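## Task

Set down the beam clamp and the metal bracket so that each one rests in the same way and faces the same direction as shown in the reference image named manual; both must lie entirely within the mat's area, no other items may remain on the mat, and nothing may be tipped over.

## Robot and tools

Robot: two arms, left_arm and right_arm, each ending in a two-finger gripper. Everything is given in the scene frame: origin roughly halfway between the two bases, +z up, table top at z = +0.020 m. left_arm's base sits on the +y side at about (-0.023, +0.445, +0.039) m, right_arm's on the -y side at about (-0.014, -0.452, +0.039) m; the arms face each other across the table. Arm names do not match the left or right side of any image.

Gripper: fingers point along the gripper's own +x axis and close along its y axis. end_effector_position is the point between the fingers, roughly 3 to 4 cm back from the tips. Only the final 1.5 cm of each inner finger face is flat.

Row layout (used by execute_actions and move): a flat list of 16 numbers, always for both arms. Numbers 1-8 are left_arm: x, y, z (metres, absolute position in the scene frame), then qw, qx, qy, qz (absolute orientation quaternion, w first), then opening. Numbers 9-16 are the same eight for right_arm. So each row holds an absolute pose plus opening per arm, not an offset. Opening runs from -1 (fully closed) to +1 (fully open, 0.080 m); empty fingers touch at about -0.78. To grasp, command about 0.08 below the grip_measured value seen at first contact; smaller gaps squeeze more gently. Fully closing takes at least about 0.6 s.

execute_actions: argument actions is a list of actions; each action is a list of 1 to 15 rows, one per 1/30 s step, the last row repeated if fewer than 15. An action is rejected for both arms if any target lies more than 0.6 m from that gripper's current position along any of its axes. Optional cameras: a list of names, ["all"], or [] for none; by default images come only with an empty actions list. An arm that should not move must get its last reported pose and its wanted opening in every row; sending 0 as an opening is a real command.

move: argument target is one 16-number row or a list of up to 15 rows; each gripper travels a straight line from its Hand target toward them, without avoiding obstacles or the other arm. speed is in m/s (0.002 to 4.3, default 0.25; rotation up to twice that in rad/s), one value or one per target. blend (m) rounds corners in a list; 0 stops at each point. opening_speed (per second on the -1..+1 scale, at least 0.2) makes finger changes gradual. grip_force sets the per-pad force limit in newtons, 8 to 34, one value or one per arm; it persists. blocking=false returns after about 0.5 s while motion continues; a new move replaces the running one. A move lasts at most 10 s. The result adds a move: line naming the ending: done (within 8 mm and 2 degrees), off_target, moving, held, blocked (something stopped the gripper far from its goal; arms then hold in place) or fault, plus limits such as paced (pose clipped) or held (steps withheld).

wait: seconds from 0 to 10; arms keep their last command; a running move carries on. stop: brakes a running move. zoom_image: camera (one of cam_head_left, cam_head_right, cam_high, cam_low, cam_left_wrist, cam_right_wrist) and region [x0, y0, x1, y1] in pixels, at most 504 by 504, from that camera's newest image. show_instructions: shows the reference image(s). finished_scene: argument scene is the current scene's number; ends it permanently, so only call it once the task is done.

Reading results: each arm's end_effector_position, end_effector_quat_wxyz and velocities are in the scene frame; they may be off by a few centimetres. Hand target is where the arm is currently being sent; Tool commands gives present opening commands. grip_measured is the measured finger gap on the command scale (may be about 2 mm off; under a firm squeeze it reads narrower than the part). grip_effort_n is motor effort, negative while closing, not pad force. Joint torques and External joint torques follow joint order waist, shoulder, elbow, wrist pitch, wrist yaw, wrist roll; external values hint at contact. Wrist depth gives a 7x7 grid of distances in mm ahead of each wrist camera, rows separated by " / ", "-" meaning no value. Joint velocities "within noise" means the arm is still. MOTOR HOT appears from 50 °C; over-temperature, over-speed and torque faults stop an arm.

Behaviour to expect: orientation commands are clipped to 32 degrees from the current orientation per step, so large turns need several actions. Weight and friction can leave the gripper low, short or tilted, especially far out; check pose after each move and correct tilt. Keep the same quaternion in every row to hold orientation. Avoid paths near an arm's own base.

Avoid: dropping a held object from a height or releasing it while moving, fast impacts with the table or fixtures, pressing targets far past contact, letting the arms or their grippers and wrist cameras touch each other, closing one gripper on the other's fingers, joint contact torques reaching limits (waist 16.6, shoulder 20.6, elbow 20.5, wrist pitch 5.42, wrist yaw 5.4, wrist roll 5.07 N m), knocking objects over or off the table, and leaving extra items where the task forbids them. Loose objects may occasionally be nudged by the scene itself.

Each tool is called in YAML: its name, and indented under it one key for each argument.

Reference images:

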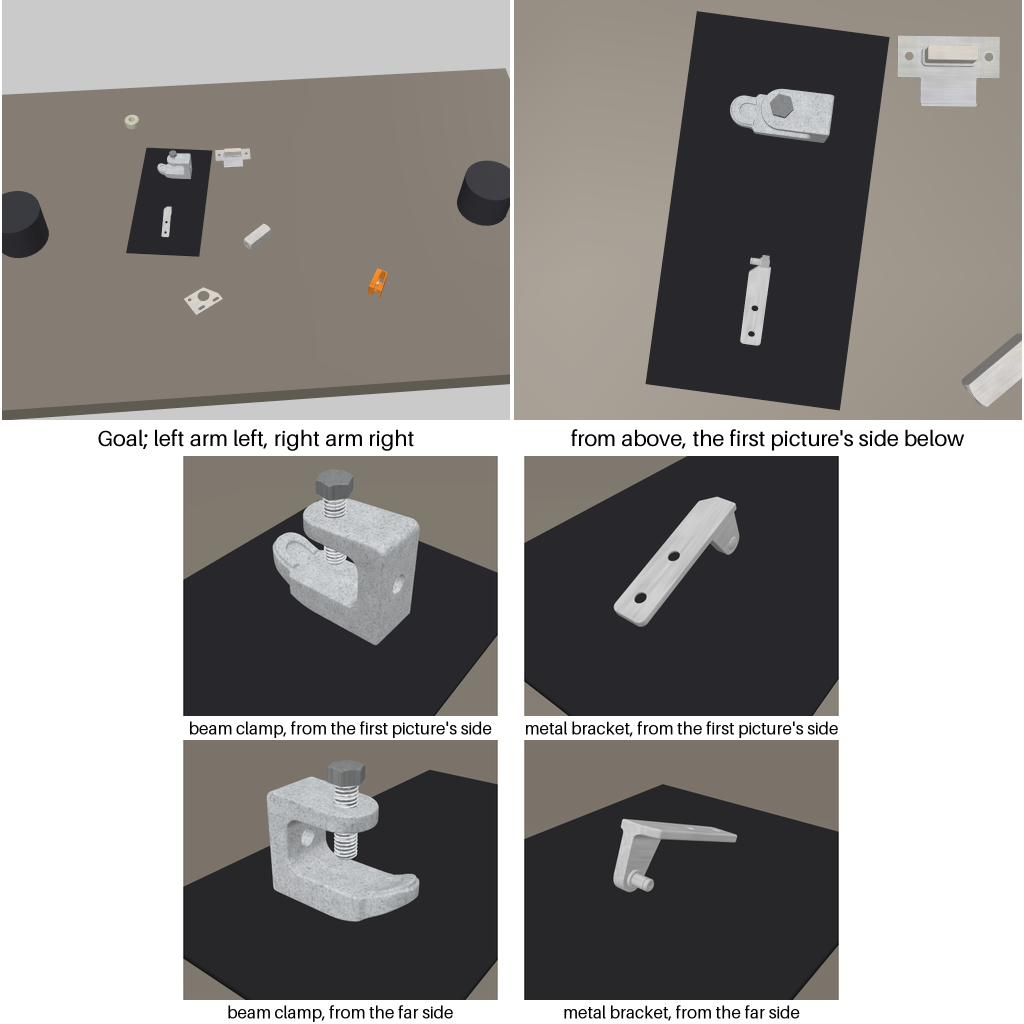

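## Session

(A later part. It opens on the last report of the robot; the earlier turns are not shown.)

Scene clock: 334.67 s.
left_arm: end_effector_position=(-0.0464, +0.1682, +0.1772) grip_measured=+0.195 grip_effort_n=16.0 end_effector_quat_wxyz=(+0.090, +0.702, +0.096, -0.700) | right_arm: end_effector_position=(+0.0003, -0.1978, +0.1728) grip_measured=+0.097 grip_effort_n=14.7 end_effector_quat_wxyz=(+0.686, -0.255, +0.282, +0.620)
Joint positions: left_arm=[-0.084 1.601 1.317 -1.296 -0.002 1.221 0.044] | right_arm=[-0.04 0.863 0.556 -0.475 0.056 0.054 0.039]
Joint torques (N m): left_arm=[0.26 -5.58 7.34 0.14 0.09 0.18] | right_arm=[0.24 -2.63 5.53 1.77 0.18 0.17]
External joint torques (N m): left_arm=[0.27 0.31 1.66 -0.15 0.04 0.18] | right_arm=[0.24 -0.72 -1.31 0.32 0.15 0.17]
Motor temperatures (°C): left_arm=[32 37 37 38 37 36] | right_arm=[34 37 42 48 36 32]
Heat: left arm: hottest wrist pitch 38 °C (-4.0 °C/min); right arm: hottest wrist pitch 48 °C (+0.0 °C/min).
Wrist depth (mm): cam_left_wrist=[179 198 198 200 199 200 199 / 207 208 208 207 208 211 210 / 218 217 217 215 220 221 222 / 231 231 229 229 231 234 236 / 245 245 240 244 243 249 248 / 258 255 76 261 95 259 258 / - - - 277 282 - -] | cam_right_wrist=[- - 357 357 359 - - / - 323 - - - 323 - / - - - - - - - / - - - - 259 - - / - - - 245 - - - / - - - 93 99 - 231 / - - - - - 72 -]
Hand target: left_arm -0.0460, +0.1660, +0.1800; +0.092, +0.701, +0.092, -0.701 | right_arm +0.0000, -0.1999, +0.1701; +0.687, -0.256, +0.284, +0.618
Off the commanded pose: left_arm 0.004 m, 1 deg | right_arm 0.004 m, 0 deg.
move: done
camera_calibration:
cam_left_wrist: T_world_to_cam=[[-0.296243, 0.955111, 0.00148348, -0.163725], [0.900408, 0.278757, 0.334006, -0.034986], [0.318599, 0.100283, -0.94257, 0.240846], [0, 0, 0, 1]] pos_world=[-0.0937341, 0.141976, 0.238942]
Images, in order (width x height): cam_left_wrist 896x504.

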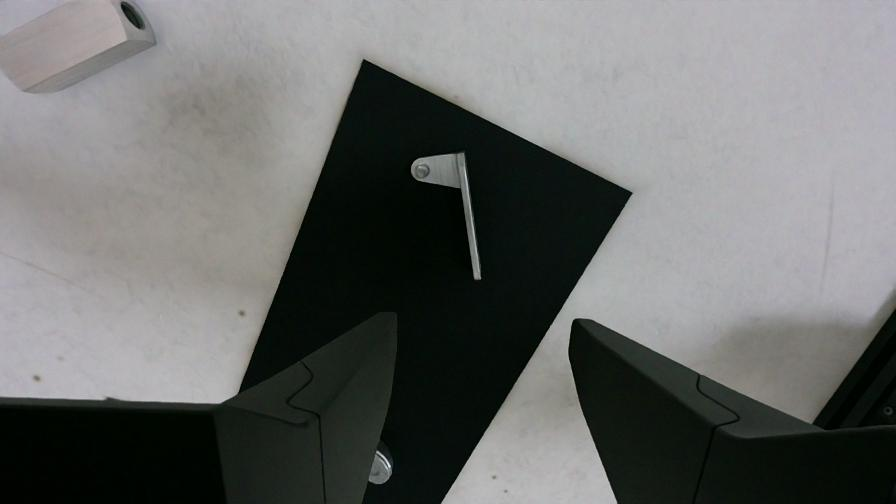

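move:
  target:
    - [-0.0515,0.189,0.12,0.7925,0.1838,0.2884,-0.5049,1.0,0.0,-0.2,0.17,0.6866,-0.2561,0.2844,0.6182,0.1]
    - [-0.0515,0.189,0.072,0.7925,0.1838,0.2884,-0.5049,1.0,0.0,-0.2,0.17,0.6866,-0.2561,0.2844,0.6182,0.1]
  speed: [0.35,0.08]
  cameras: ["cam_left_wrist","cam_low"]

zoom_image:
  camera: "cam_low"
  region: [580, 220, 720, 360]

Scene clock: 341.97 s.
left_arm: end_effector_position=(-0.0533, +0.1862, +0.0756) grip_measured=+0.997 grip_effort_n=15.1 end_effector_quat_wxyz=(+0.791, +0.178, +0.289, -0.508) | right_arm: end_effector_position=(+0.0003, -0.1978, +0.1728) grip_measured=+0.097 grip_effort_n=14.7 end_effector_quat_wxyz=(+0.686, -0.255, +0.282, +0.620)
Joint positions: left_arm=[-0.467 1.281 0.302 0.054 -0.641 -0.685 0.08] | right_arm=[-0.04 0.863 0.556 -0.475 0.056 0.054 0.039]
Joint torques (N m): left_arm=[-0.16 -2.24 4.27 1.14 -0.52 -0.08] | right_arm=[0.26 -2.63 5.53 1.78 0.18 0.17]
External joint torques (N m): left_arm=[-0.15 0.8 -0.98 -0.05 -0.19 -0.08] | right_arm=[0.26 -0.74 -1.33 0.32 0.15 0.17]
Heat: left arm: hottest wrist pitch 39 °C (-3.0 °C/min); right arm: hottest wrist pitch 48 °C (+0.0 °C/min).
Wrist depth (mm): cam_left_wrist=[134 164 224 227 230 222 239 / 181 173 194 202 204 201 208 / 158 170 174 176 181 184 186 / 154 155 157 159 160 165 167 / 141 142 143 144 147 150 151 / - 71 127 129 132 88 142 / - 66 122 123 125 93 -] | cam_right_wrist=[- - 359 359 356 - 363 / - - 317 - - 309 - / - - 291 - - - - / - - - - - - - / - - - - - - - / - - - - 99 - - / - - - - - 72 -]
Hand target: left_arm -0.0515, +0.1890, +0.0721; +0.793, +0.184, +0.288, -0.505 | right_arm +0.0000, -0.1999, +0.1701; +0.687, -0.256, +0.284, +0.618
Off the commanded pose: left_arm 0.005 m, 1 deg | right_arm 0.004 m, 0 deg.
move: done
camera_calibration:
cam_left_wrist: T_world_to_cam=[[-0.894981, -0.44469, 0.0354753, 0.0433253], [-0.397789, 0.75953, -0.514663, -0.0944129], [0.201921, -0.474726, -0.856658, 0.239792], [0, 0, 0, 1]] pos_world=[-0.0472002, 0.204811, 0.155292]
Images, in order (width x height): cam_low 896x504, cam_left_wrist 896x504.

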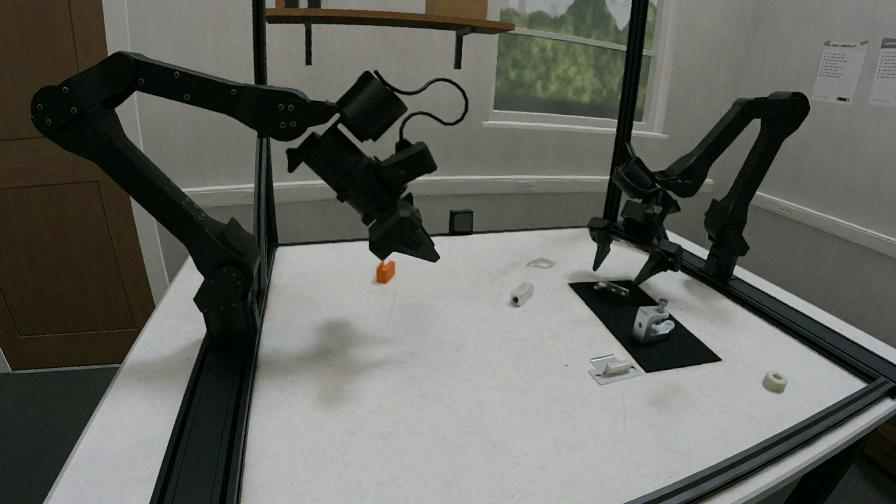

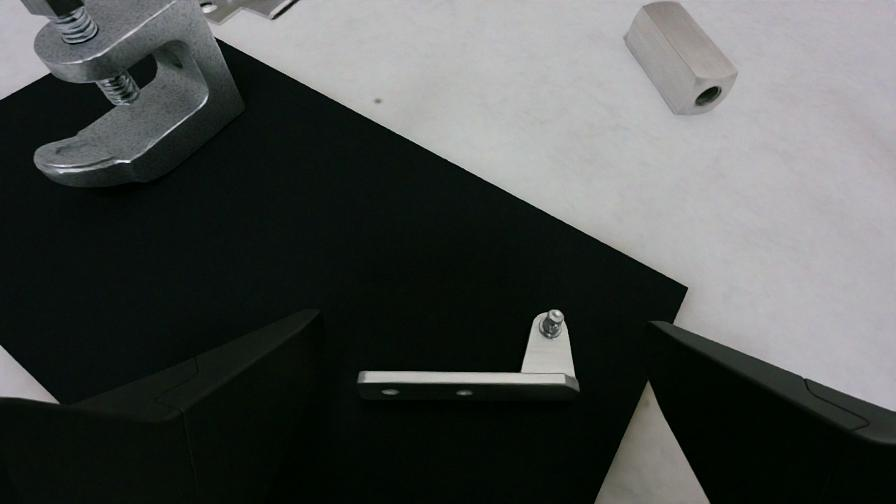

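Scaled by 3.600 from the camera's 896x504 image, which has a finer 1280x720 frame.

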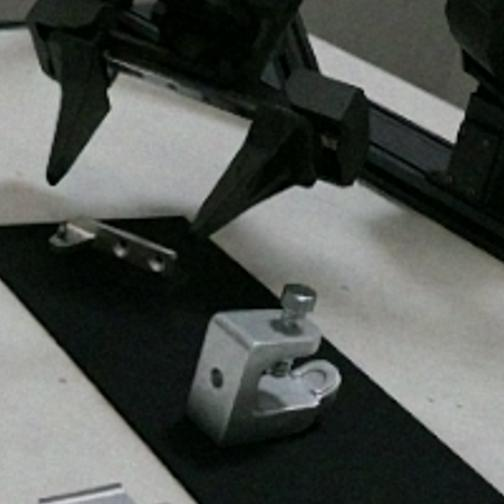

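move:
  target:
    - [-0.048,0.1905,0.045,0.7925,0.1838,0.2884,-0.5049,1.0,0.0,-0.2,0.17,0.6866,-0.2561,0.2844,0.6182,0.1]
  speed: 0.05
  cameras: ["cam_left_wrist","cam_low"]

zoom_image:
  camera: "cam_low"
  region: [580, 220, 720, 360]

Scene clock: 344.03 s.
left_arm: end_effector_position=(-0.0501, +0.1878, +0.0488) grip_measured=+0.997 grip_effort_n=15.1 end_effector_quat_wxyz=(+0.793, +0.176, +0.288, -0.507) | right_arm: end_effector_position=(+0.0003, -0.1978, +0.1728) grip_measured=+0.097 grip_effort_n=15.1 end_effector_quat_wxyz=(+0.686, -0.255, +0.282, +0.620)
Joint positions: left_arm=[-0.459 1.426 0.232 0.278 -0.641 -0.678 0.08] | right_arm=[-0.04 0.863 0.556 -0.475 0.056 0.054 0.039]
Joint torques (N m): left_arm=[0.33 -2.27 3.57 1.18 -0.25 0.16] | right_arm=[0.3 -2.68 5.5 1.77 0.18 0.16]
External joint torques (N m): left_arm=[0.35 1.03 -0.9 -0.04 0.08 0.16] | right_arm=[0.29 -0.78 -1.38 0.3 0.15 0.16]
Heat: left arm: hottest wrist pitch 39 °C (-2.0 °C/min); right arm: hottest wrist pitch 48 °C (+0.0 °C/min).
Wrist depth (mm): cam_left_wrist=[- 154 181 185 189 182 195 / 138 153 157 163 166 168 171 / 137 138 139 141 145 149 151 / 124 123 126 127 129 131 135 / 113 114 115 116 113 120 123 / - 71 104 106 106 88 115 / - 66 97 98 100 98 -] | cam_right_wrist=[- - 352 364 360 345 - / - - - - - 318 - / - - - - - - - / - - - - 266 - - / - - 243 - 253 - - / - - 87 - 99 - - / - - - - - 72 -]
Hand target: left_arm -0.0480, +0.1906, +0.0451; +0.793, +0.184, +0.288, -0.505 | right_arm +0.0000, -0.1999, +0.1701; +0.687, -0.256, +0.284, +0.618
Off the commanded pose: left_arm 0.005 m, 1 deg | right_arm 0.004 m, 0 deg.
move: done
camera_calibration:
cam_left_wrist: T_world_to_cam=[[-0.893192, -0.44818, 0.036631, 0.0485019], [-0.400225, 0.755191, -0.51914, -0.107154], [0.205005, -0.478353, -0.853904, 0.217705], [0, 0, 0, 1]] pos_world=[-0.0441951, 0.206799, 0.128495]
Images, in order (width x height): cam_low 896x504, cam_left_wrist 896x504.

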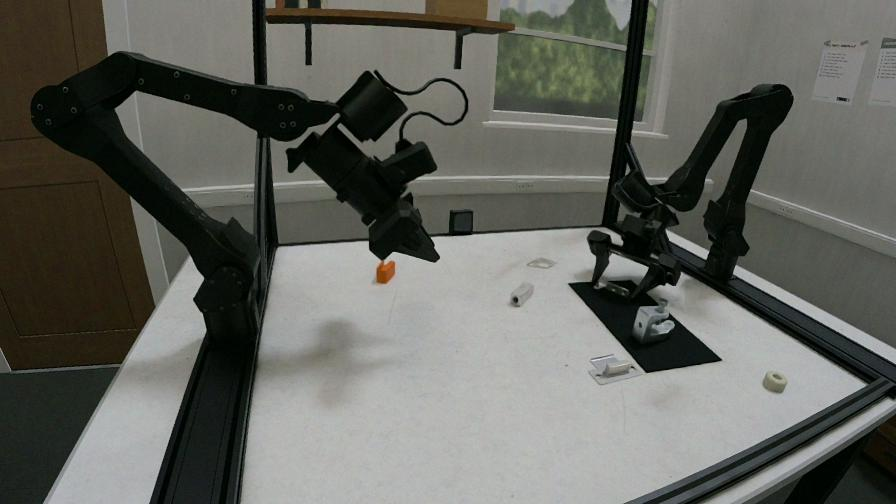

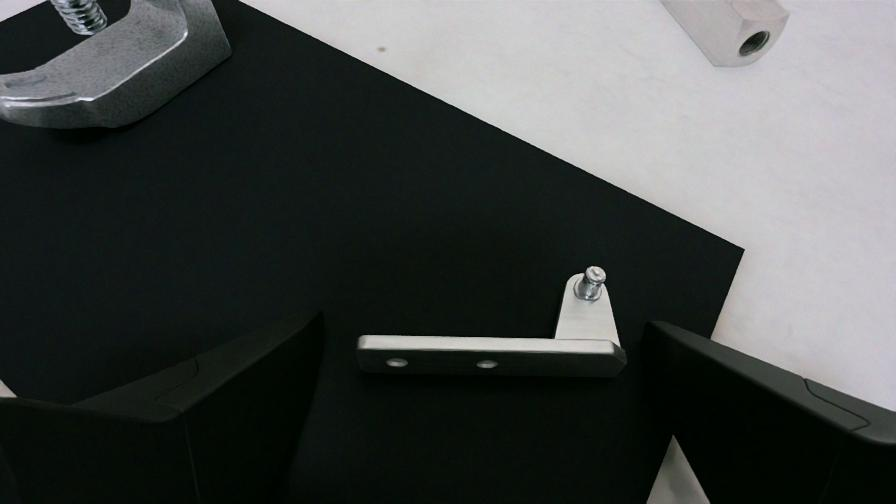

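Scaled by 3.600 from the camera's 896x504 image, which has a finer 1280x720 frame.

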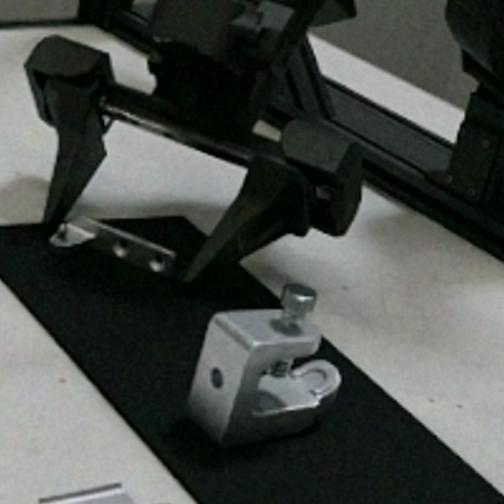

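move:
  target:
    - [-0.048,0.189,0.043,0.7925,0.1838,0.2884,-0.5049,0.4,0.0,-0.2,0.17,0.6866,-0.2561,0.2844,0.6182,0.1]
  speed: 0.05
  opening_speed: 0.5
  cameras: ["cam_left_wrist"]

Scene clock: 346.70 s.
left_arm: end_effector_position=(-0.0491, +0.1857, +0.0478) grip_measured=+0.551 grip_effort_n=-83.5 end_effector_quat_wxyz=(+0.795, +0.173, +0.287, -0.506) | right_arm: end_effector_position=(+0.0003, -0.1978, +0.1728) grip_measured=+0.097 grip_effort_n=14.7 end_effector_quat_wxyz=(+0.686, -0.255, +0.282, +0.620)
Joint positions: left_arm=[-0.452 1.444 0.232 0.304 -0.643 -0.674 0.06] | right_arm=[-0.04 0.863 0.556 -0.475 0.056 0.054 0.039]
Joint torques (N m): left_arm=[0.08 -2.04 3.58 1 -0.13 0.14] | right_arm=[0.27 -2.63 5.53 1.77 0.17 0.17]
External joint torques (N m): left_arm=[0.1 1.3 -0.78 -0.22 0.2 0.14] | right_arm=[0.25 -0.75 -1.29 0.32 0.14 0.17]
Heat: left arm: hottest wrist pitch 39 °C (-2.0 °C/min); right arm: hottest wrist pitch 48 °C (+0.0 °C/min).
Wrist depth (mm): cam_left_wrist=[146 151 183 186 190 183 187 / 138 151 157 164 167 169 171 / 136 138 140 141 146 150 152 / 124 122 126 127 129 130 135 / 113 114 116 116 112 120 123 / - - 92 105 105 79 114 / - - 84 98 99 84 -] | cam_right_wrist=[- - 360 359 354 - 354 / 310 - - - - 317 - / - - - - - 288 - / 266 - - - - - - / - - 249 247 - - - / - - - - 99 - - / - - - 215 - 72 -]
Hand target: left_arm -0.0480, +0.1891, +0.0431; +0.793, +0.184, +0.288, -0.505 | right_arm +0.0000, -0.1999, +0.1701; +0.687, -0.256, +0.284, +0.618
Off the commanded pose: left_arm 0.006 m, 1 deg | right_arm 0.004 m, 0 deg.
move: done
camera_calibration:
cam_left_wrist: T_world_to_cam=[[-0.891005, -0.452361, 0.0384545, 0.0493467], [-0.403446, 0.750115, -0.523984, -0.104626], [0.208185, -0.482387, -0.85086, 0.216389], [0, 0, 0, 1]] pos_world=[-0.0432914, 0.205187, 0.127397]
Images, in order (width x height): cam_left_wrist 896x504.

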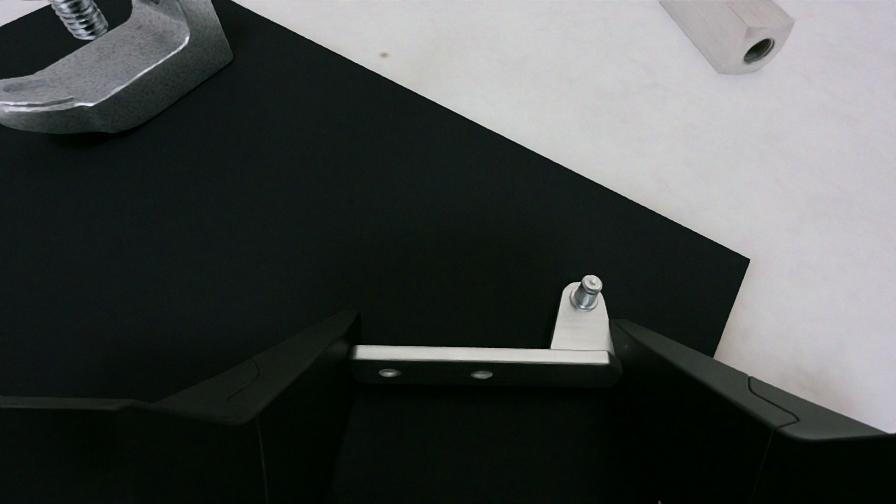

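move:
  target:
    - [-0.05,0.185,0.15,0.7925,0.1838,0.2884,-0.5049,0.4,0.0,-0.2,0.17,0.6866,-0.2561,0.2844,0.6182,0.1]
    - [-0.02,0.175,0.19,0.6595,-0.3556,0.6359,-0.1851,0.4,0.0,-0.2,0.17,0.6866,-0.2561,0.2844,0.6182,0.1]
    - [-0.02,0.18,0.17,0.4145,-0.6518,0.6143,0.1614,0.4,0.0,-0.2,0.17,0.6866,-0.2561,0.2844,0.6182,0.1]
  speed: [0.15,0.4,0.4]
  cameras: ["cam_left_wrist","cam_low"]

zoom_image:
  camera: "cam_low"
  region: [560, 180, 740, 360]

Scene clock: 355.17 s.
left_arm: end_effector_position=(-0.0203, +0.1783, +0.1748) grip_measured=+0.552 grip_effort_n=-83.5 end_effector_quat_wxyz=(-0.410, +0.652, -0.617, -0.157) | right_arm: end_effector_position=(+0.0003, -0.1978, +0.1728) grip_measured=+0.097 grip_effort_n=14.7 end_effector_quat_wxyz=(+0.686, -0.255, +0.282, +0.620)
Joint positions: left_arm=[-0.152 0.971 0.619 -0.486 -0.293 -2.945 0.06] | right_arm=[-0.04 0.863 0.556 -0.475 0.056 0.054 0.039]
Joint torques (N m): left_arm=[-0.3 -1.79 5.76 1.13 -0.33 -0.21] | right_arm=[0.26 -2.63 5.53 1.78 0.18 0.16]
External joint torques (N m): left_arm=[-0.3 0.56 -0.97 -0.18 -0.18 -0.22] | right_arm=[0.23 -0.79 -1.29 0.33 0.15 0.16]
Heat: left arm: hottest wrist pitch 40 °C (+0.0 °C/min); right arm: hottest wrist pitch 48 °C (+0.0 °C/min).
Wrist depth (mm): cam_left_wrist=[146 152 167 183 202 216 272 / 166 176 193 220 241 291 338 / 188 206 234 273 304 379 1257 / 219 252 285 357 405 509 1317 / 270 302 318 438 108 755 1376 / 317 - 91 680 104 79 1558 / - - 76 666 449 84 -] | cam_right_wrist=[- 348 365 356 350 - - / - - - - - 306 - / - - 287 - - 278 - / - - - 276 - 264 - / - 247 - - - 244 - / - - - - 100 83 - / - - - - - 72 -]
Hand target: left_arm -0.0200, +0.1800, +0.1701; -0.414, +0.652, -0.614, -0.161 | right_arm +0.0000, -0.1999, +0.1701; +0.687, -0.256, +0.284, +0.618
Off the commanded pose: left_arm 0.005 m, 1 deg | right_arm 0.004 m, 0 deg.
move: done
camera_calibration:
cam_left_wrist: T_world_to_cam=[[0.946203, -0.0774058, 0.314178, -0.0110089], [-0.312565, -0.469767, 0.825604, -0.0374588], [0.0836842, -0.87939, -0.46869, 0.316398], [0, 0, 0, 1]] pos_world=[-0.0277691, 0.259788, 0.182677]
Images, in order (width x height): cam_low 896x504, cam_left_wrist 896x504.

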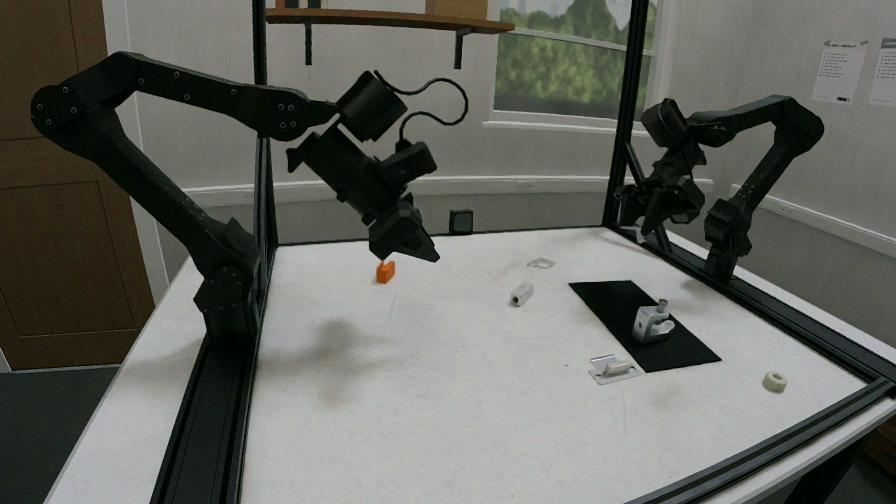

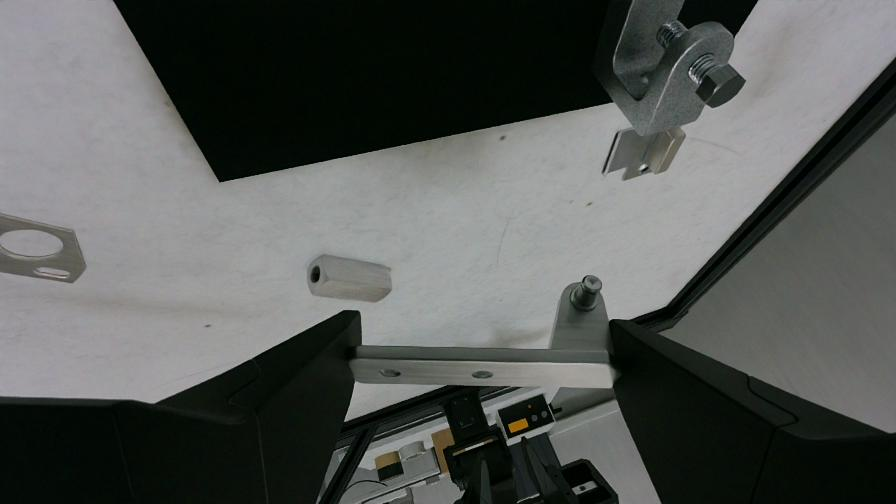

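Scaled by 2.800 from the camera's 896x504 image, which has a finer 1280x720 frame.

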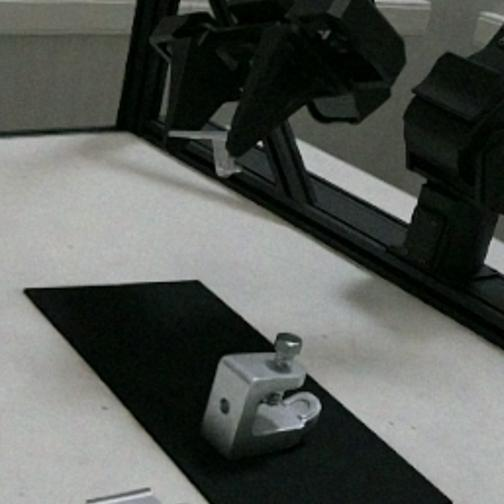

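move:
  target:
    - [-0.025,0.18,0.09,0.4145,-0.6518,0.6143,0.1614,0.4,0.0,-0.2,0.17,0.6866,-0.2561,0.2844,0.6182,0.1]
    - [-0.025,0.18,0.064,0.4145,-0.6518,0.6143,0.1614,0.4,0.0,-0.2,0.17,0.6866,-0.2561,0.2844,0.6182,0.1]
  speed: [0.08,0.03]
  cameras: ["cam_low","cam_head_left"]

zoom_image:
  camera: "cam_low"
  region: [560, 220, 740, 360]

Scene clock: 361.53 s.
left_arm: end_effector_position=(-0.0255, +0.1772, +0.0677) grip_measured=+0.552 grip_effort_n=-83.5 end_effector_quat_wxyz=(-0.411, +0.652, -0.617, -0.158) | right_arm: end_effector_position=(+0.0003, -0.1978, +0.1728) grip_measured=+0.097 grip_effort_n=14.7 end_effector_quat_wxyz=(+0.686, -0.255, +0.282, +0.620)
Joint positions: left_arm=[-0.181 1.243 0.281 0.114 -0.313 -2.969 0.06] | right_arm=[-0.04 0.863 0.556 -0.475 0.056 0.054 0.039]
Joint torques (N m): left_arm=[-0.29 -2.25 4.5 1.24 -0.34 -0.19] | right_arm=[0.3 -2.63 5.53 1.78 0.17 0.17]
External joint torques (N m): left_arm=[-0.28 0.67 -0.88 -0.03 -0.19 -0.21] | right_arm=[0.29 -0.77 -1.25 0.34 0.14 0.17]
Heat: left arm: hottest wrist pitch 40 °C (+0.0 °C/min); right arm: hottest wrist pitch 48 °C (+0.0 °C/min).
Wrist depth (mm): cam_left_wrist=[- - - - 68 - 88 / - - - 75 81 97 112 / - 70 76 89 102 123 132 / - 84 93 110 132 169 154 / 96 103 110 146 110 275 145 / - - 91 243 104 79 1407 / - - 76 610 2847 84 -] | cam_right_wrist=[- - 354 356 359 - - / - - - - - 308 - / - - - - - - - / - - - - - - - / - - - 247 - - 247 / - - - 93 99 230 - / - - - - - 72 -]
Hand target: left_arm -0.0250, +0.1800, +0.0641; -0.414, +0.652, -0.614, -0.161 | right_arm +0.0000, -0.1999, +0.1701; +0.687, -0.256, +0.284, +0.618
Off the commanded pose: left_arm 0.005 m, 1 deg | right_arm 0.004 m, 0 deg.
move: done
Images, in order (width x height): cam_head_left 896x504, cam_low 896x504.

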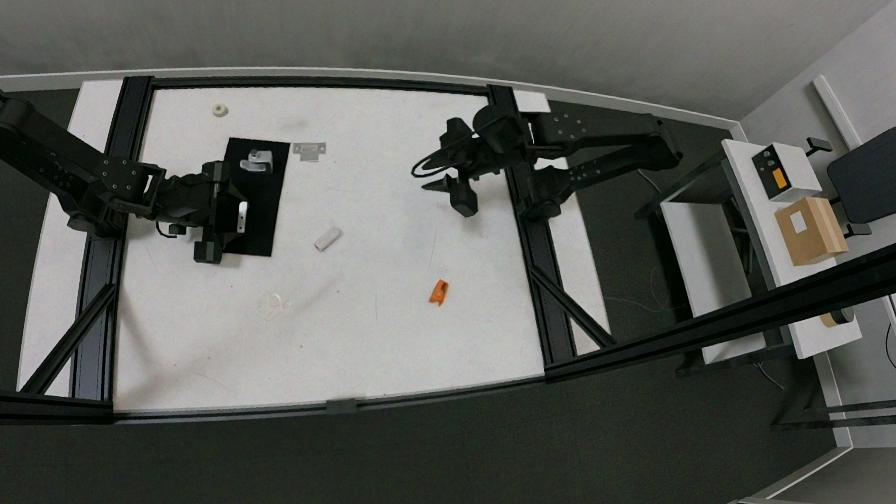

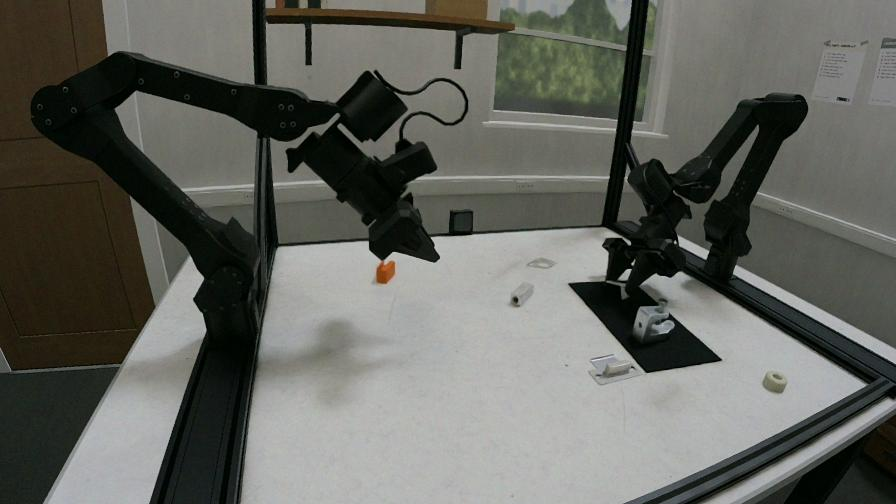

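Scaled by 2.800 from the camera's 896x504 image, which has a finer 1280x720 frame.

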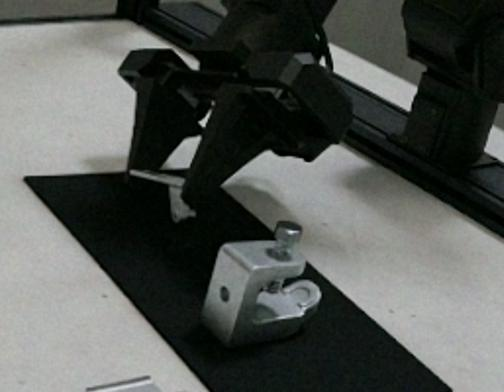

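move:
  target: [-0.025,0.184,0.052,0.4145,-0.6518,0.6143,0.1614,0.4,0.0,-0.2,0.17,0.6866,-0.2561,0.2844,0.6182,0.1]
  speed: 0.03
  cameras: ["cam_low"]

zoom_image:
  camera: "cam_low"
  region: [580, 240, 700, 334]

Scene clock: 363.93 s.
left_arm: end_effector_position=(-0.0255, +0.1786, +0.0593) grip_measured=+0.552 grip_effort_n=-83.5 end_effector_quat_wxyz=(-0.406, +0.656, -0.618, -0.154) | right_arm: end_effector_position=(+0.0003, -0.1978, +0.1728) grip_measured=+0.097 grip_effort_n=15.1 end_effector_quat_wxyz=(+0.686, -0.255, +0.282, +0.620)
Joint positions: left_arm=[-0.186 1.28 0.244 0.201 -0.319 -2.973 0.06] | right_arm=[-0.04 0.863 0.556 -0.475 0.056 0.054 0.039]
Joint torques (N m): left_arm=[-0.31 -1.4 3.71 1.06 -0.23 -0.18] | right_arm=[0.26 -2.63 5.51 1.77 0.17 0.17]
External joint torques (N m): left_arm=[-0.31 1.54 -1.44 -0.23 -0.08 -0.2] | right_arm=[0.23 -0.77 -1.3 0.33 0.15 0.17]
Heat: left arm: hottest wrist pitch 41 °C (+1.0 °C/min); right arm: hottest wrist pitch 48 °C (+0.0 °C/min).
Wrist depth (mm): cam_left_wrist=[- - - - - - 71 / - - - - 72 82 101 / - - 65 72 85 105 124 / - 70 77 95 121 154 153 / - 91 98 123 113 263 148 / - - 91 221 97 79 1440 / - - 229 618 2880 84 -] | cam_right_wrist=[- - 357 360 359 - - / - - 298 - 317 309 - / - - - - - 298 - / - - - - - - - / - - - - - 250 - / - - - - 99 84 228 / - - - - - 72 -]
Hand target: left_arm -0.0250, +0.1842, +0.0521; -0.415, +0.652, -0.614, -0.161 | right_arm +0.0000, -0.1999, +0.1701; +0.687, -0.256, +0.284, +0.618
Off the commanded pose: left_arm 0.009 m, 1 deg | right_arm 0.004 m, 0 deg.
move: off_target (left_arm)
Images, in order (width x height): cam_low 896x504.

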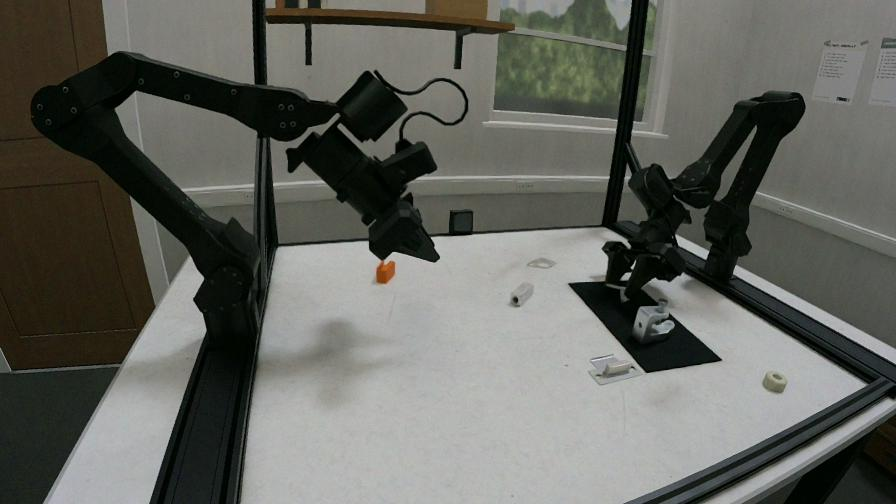

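Scaled by 4.200 from the camera's 896x504 image, which has a finer 1280x720 frame.

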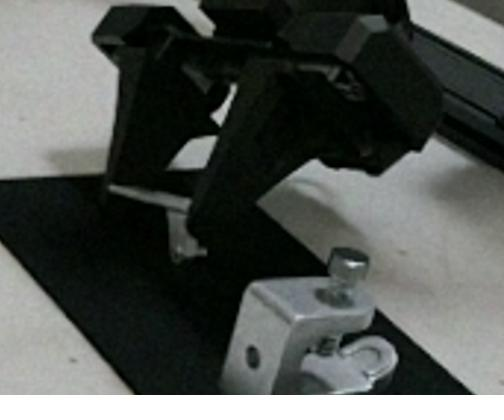

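move:
  target: [-0.025,0.185,0.047,0.4145,-0.6518,0.6143,0.1614,0.4,0.0,-0.2,0.17,0.6866,-0.2561,0.2844,0.6182,0.1]
  speed: 0.03
  cameras: ["cam_low"]

zoom_image:
  camera: "cam_low"
  region: [590, 260, 660, 314]

Scene clock: 365.70 s.
left_arm: end_effector_position=(-0.0258, +0.1773, +0.0581) grip_measured=+0.552 grip_effort_n=-83.5 end_effector_quat_wxyz=(-0.400, +0.659, -0.619, -0.151) | right_arm: end_effector_position=(+0.0003, -0.1978, +0.1728) grip_measured=+0.097 grip_effort_n=15.1 end_effector_quat_wxyz=(+0.686, -0.255, +0.282, +0.620)
Joint positions: left_arm=[-0.188 1.295 0.233 0.241 -0.322 -2.975 0.06] | right_arm=[-0.04 0.863 0.556 -0.475 0.056 0.054 0.039]
Joint torques (N m): left_arm=[-0.23 -0.56 3.26 0.85 -0.15 -0.16] | right_arm=[0.25 -2.63 5.52 1.78 0.17 0.18]
External joint torques (N m): left_arm=[-0.24 2.4 -1.83 -0.46 0 -0.17] | right_arm=[0.24 -0.73 -1.34 0.32 0.15 0.17]
Heat: left arm: hottest wrist pitch 41 °C (+1.0 °C/min); right arm: hottest wrist pitch 48 °C (+0.0 °C/min).
Wrist depth (mm): cam_left_wrist=[- - - - - - 69 / - - - - 71 80 99 / - - - 70 83 104 123 / - - 76 93 121 149 151 / - 89 98 127 110 256 146 / - - 83 253 97 79 1448 / - - 76 627 2948 84 -] | cam_right_wrist=[- 356 359 358 358 - - / - - - - - 302 - / - - 281 - 298 287 - / - - 280 - - 270 - / - - - 248 - - - / 230 229 87 - 99 - 232 / - - - 207 - 72 -]
Hand target: left_arm -0.0249, +0.1853, +0.0475; -0.414, +0.652, -0.614, -0.161 | right_arm +0.0000, -0.1999, +0.1701; +0.687, -0.256, +0.284, +0.618
Off the commanded pose: left_arm 0.013 m, 2 deg | right_arm 0.004 m, 0 deg.
move: off_target (left_arm)
Images, in order (width x height): cam_low 896x504.

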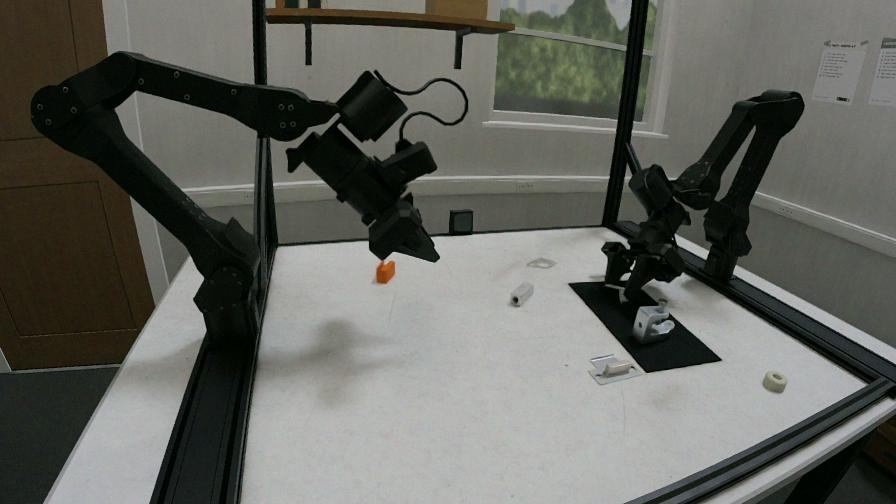

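Scaled by 7.200 from the camera's 896x504 image, which has a finer 1280x720 frame.

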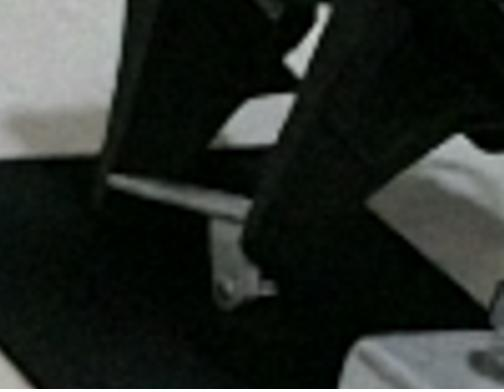

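move:
  target:
    - [-0.025,0.182,0.053,0.4145,-0.6518,0.6143,0.1614,0.4,0.0,-0.2,0.17,0.6866,-0.2561,0.2844,0.6182,0.1]
    - [-0.025,0.182,0.053,0.4145,-0.6518,0.6143,0.1614,0.75,0.0,-0.2,0.17,0.6866,-0.2561,0.2844,0.6182,0.1]
  speed: 0.03
  opening_speed: 0.3
  cameras: ["cam_low","cam_left_wrist"]

zoom_image:
  camera: "cam_low"
  region: [590, 260, 660, 314]

Scene clock: 369.13 s.
left_arm: end_effector_position=(-0.0237, +0.1778, +0.0593) grip_measured=+0.745 grip_effort_n=21.2 end_effector_quat_wxyz=(-0.406, +0.660, -0.613, -0.154) | right_arm: end_effector_position=(+0.0003, -0.1978, +0.1728) grip_measured=+0.097 grip_effort_n=15.1 end_effector_quat_wxyz=(+0.686, -0.255, +0.282, +0.620)
Joint positions: left_arm=[-0.184 1.287 0.245 0.209 -0.33 -2.976 0.069] | right_arm=[-0.04 0.863 0.556 -0.475 0.056 0.054 0.039]
Joint torques (N m): left_arm=[-0.22 -1.64 4.68 0.44 0.15 -0.04] | right_arm=[0.26 -2.66 5.52 1.78 0.17 0.16]
External joint torques (N m): left_arm=[-0.2 1.29 -0.38 -0.83 0.3 -0.05] | right_arm=[0.27 -0.76 -1.37 0.31 0.14 0.16]
Heat: left arm: hottest wrist pitch 40 °C (+0.0 °C/min); right arm: hottest wrist pitch 48 °C (+0.0 °C/min).
Wrist depth (mm): cam_left_wrist=[- - - - - - 73 / - - - - 73 82 102 / - - 66 73 86 108 124 / - 70 78 97 118 153 153 / - 89 100 125 111 260 147 / - - 142 245 336 80 1353 / - - 231 618 2814 - -] | cam_right_wrist=[342 - 353 358 361 - - / 318 - - 314 - 318 - / - 292 - - - - - / - - 263 265 268 - - / - - - - - - - / - - - - 99 78 - / - - - 212 - 72 -]
Hand target: left_arm -0.0249, +0.1821, +0.0532; -0.414, +0.652, -0.614, -0.161 | right_arm +0.0000, -0.1999, +0.1701; +0.687, -0.256, +0.284, +0.618
Off the commanded pose: left_arm 0.008 m, 2 deg | right_arm 0.004 m, 0 deg.
move: done
camera_calibration:
cam_left_wrist: T_world_to_cam=[[0.945621, -0.0596266, 0.31976, 0.0249258], [-0.310251, -0.460622, 0.831608, 0.0545141], [0.0977023, -0.885591, -0.454073, 0.262585], [0, 0, 0, 1]] pos_world=[-0.0323124, 0.259139, 0.065928]
Images, in order (width x height): cam_low 896x504, cam_left_wrist 896x504.

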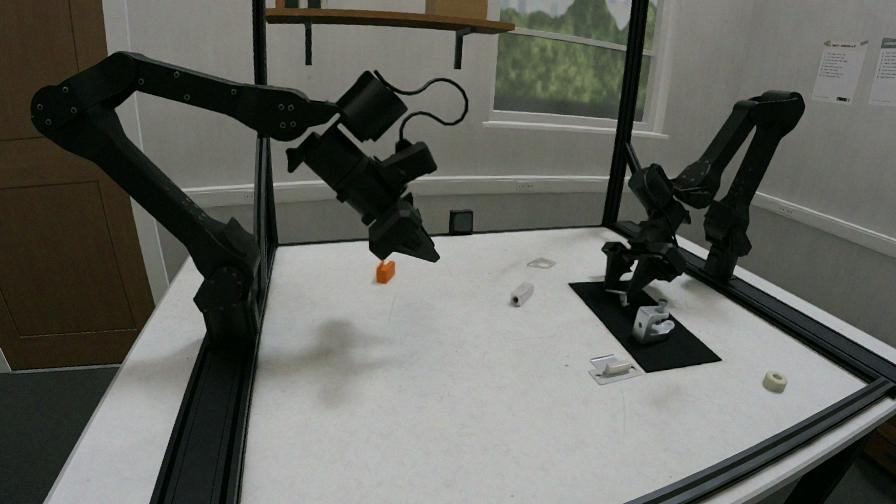

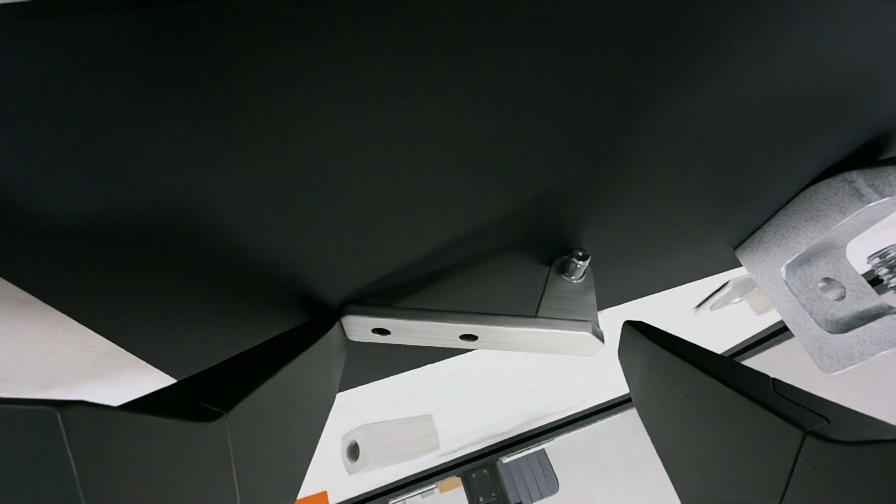

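Scaled by 7.200 from the camera's 896x504 image, which has a finer 1280x720 frame.

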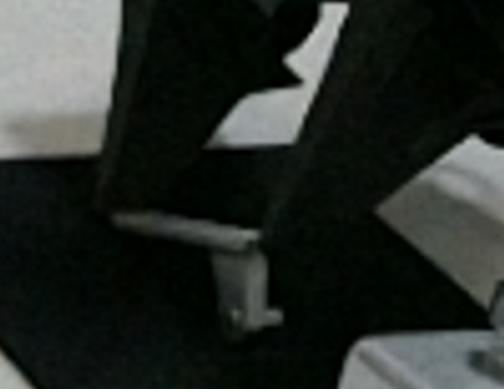

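move:
  target:
    - [-0.025,0.182,0.055,0.4145,-0.6518,0.6143,0.1614,1.0,0.0,-0.2,0.17,0.6866,-0.2561,0.2844,0.6182,0.1]
    - [-0.036,0.222,0.102,0.4145,-0.6518,0.6143,0.1614,1.0,0.0,-0.2,0.17,0.6866,-0.2561,0.2844,0.6182,0.1]
    - [-0.036,0.222,0.15,0.4145,-0.6518,0.6143,0.1614,1.0,0.0,-0.2,0.17,0.6866,-0.2561,0.2844,0.6182,0.1]
  speed: [0.03,0.05,0.1]
  opening_speed: 0.3
  cameras: ["cam_low","cam_left_wrist","cam_head_left"]

zoom_image:
  camera: "cam_low"
  region: [560, 250, 740, 380]

zoom_image:
  camera: "cam_head_left"
  region: [180, 120, 310, 270]

Scene clock: 374.20 s.
left_arm: end_effector_position=(-0.0353, +0.2240, +0.1441) grip_measured=+0.997 grip_effort_n=15.6 end_effector_quat_wxyz=(-0.423, +0.647, -0.613, -0.164) | right_arm: end_effector_position=(+0.0003, -0.1978, +0.1728) grip_measured=+0.097 grip_effort_n=14.7 end_effector_quat_wxyz=(+0.686, -0.255, +0.282, +0.620)
Joint positions: left_arm=[-0.325 0.807 0.466 -0.578 -0.404 -3.087 0.08] | right_arm=[-0.04 0.863 0.556 -0.475 0.056 0.054 0.039]
Joint torques (N m): left_arm=[-0.3 -1.89 8.46 0.95 -0.37 -0.2] | right_arm=[0.24 -2.62 5.54 1.77 0.18 0.16]
External joint torques (N m): left_arm=[-0.3 -0.66 1.88 -0.24 -0.17 -0.22] | right_arm=[0.23 -0.76 -1.29 0.32 0.15 0.16]
Heat: left arm: hottest wrist pitch 40 °C (+1.0 °C/min); right arm: hottest wrist pitch 49 °C (+1.0 °C/min).
Wrist depth (mm): cam_left_wrist=[119 125 135 149 166 188 217 / 134 142 156 174 198 214 279 / 154 169 183 194 246 229 364 / 180 197 224 269 331 445 - / 213 228 262 352 456 533 - / - 70 89 - 739 88 1423 / - 66 655 1920 1950 - -] | cam_right_wrist=[- 356 351 354 353 - - / - - 305 - - 308 - / - - - - - - - / - - - - - - - / 248 - - - - - - / - - - - 99 - - / - - - - - 72 -]
Hand target: left_arm -0.0360, +0.2220, +0.1500; -0.415, +0.652, -0.614, -0.161 | right_arm +0.0000, -0.1999, +0.1701; +0.687, -0.256, +0.284, +0.618
Off the commanded pose: left_arm 0.006 m, 1 deg | right_arm 0.004 m, 0 deg.
move: done
camera_calibration:
cam_left_wrist: T_world_to_cam=[[0.943846, -0.0864616, 0.318872, 0.0176759], [-0.318491, -0.494753, 0.808568, 0.0124002], [0.0878525, -0.864722, -0.494508, 0.344005], [0, 0, 0, 1]] pos_world=[-0.0429557, 0.305132, 0.15445]
Images, in order (width x height): cam_head_left 896x504, cam_low 896x504, cam_left_wrist 896x504.

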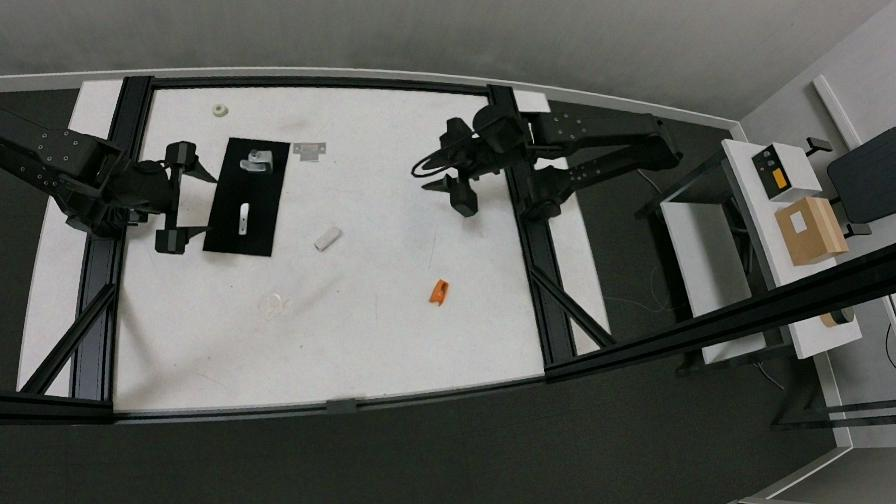

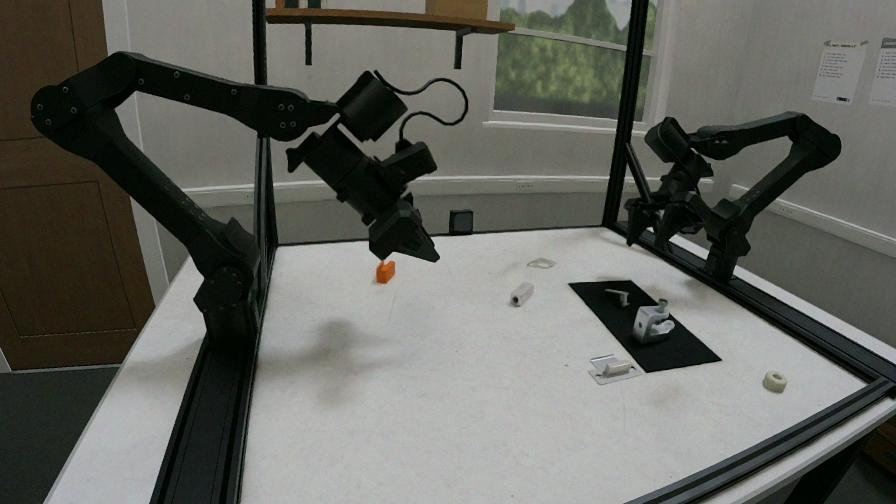

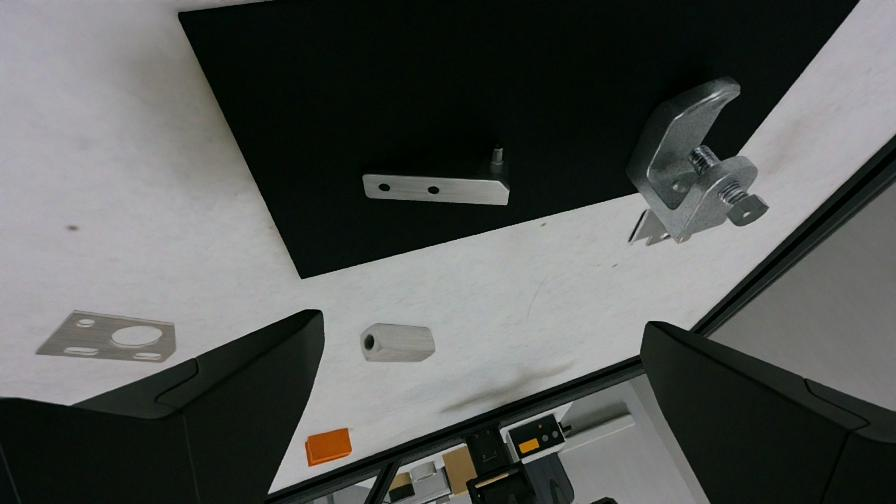

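Scaled by 2.800 from the camera's 896x504 image, which has a finer 1280x720 frame.

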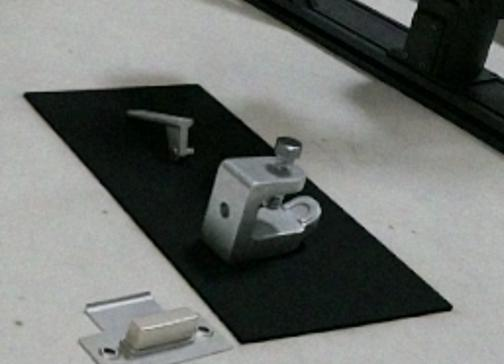

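Scaled by 3.360 from the camera's 896x504 image, which has a finer 1280x720 frame.

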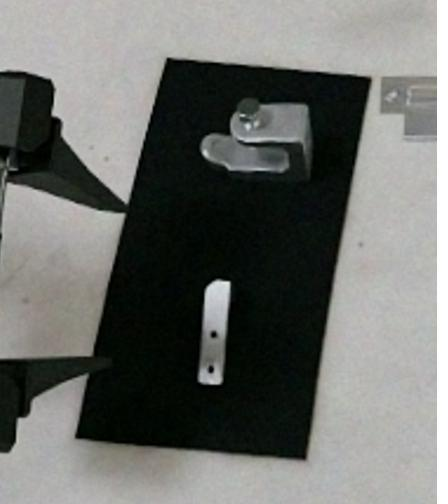

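finished_scene:
  scene: 2

The scene is finished: the task was done.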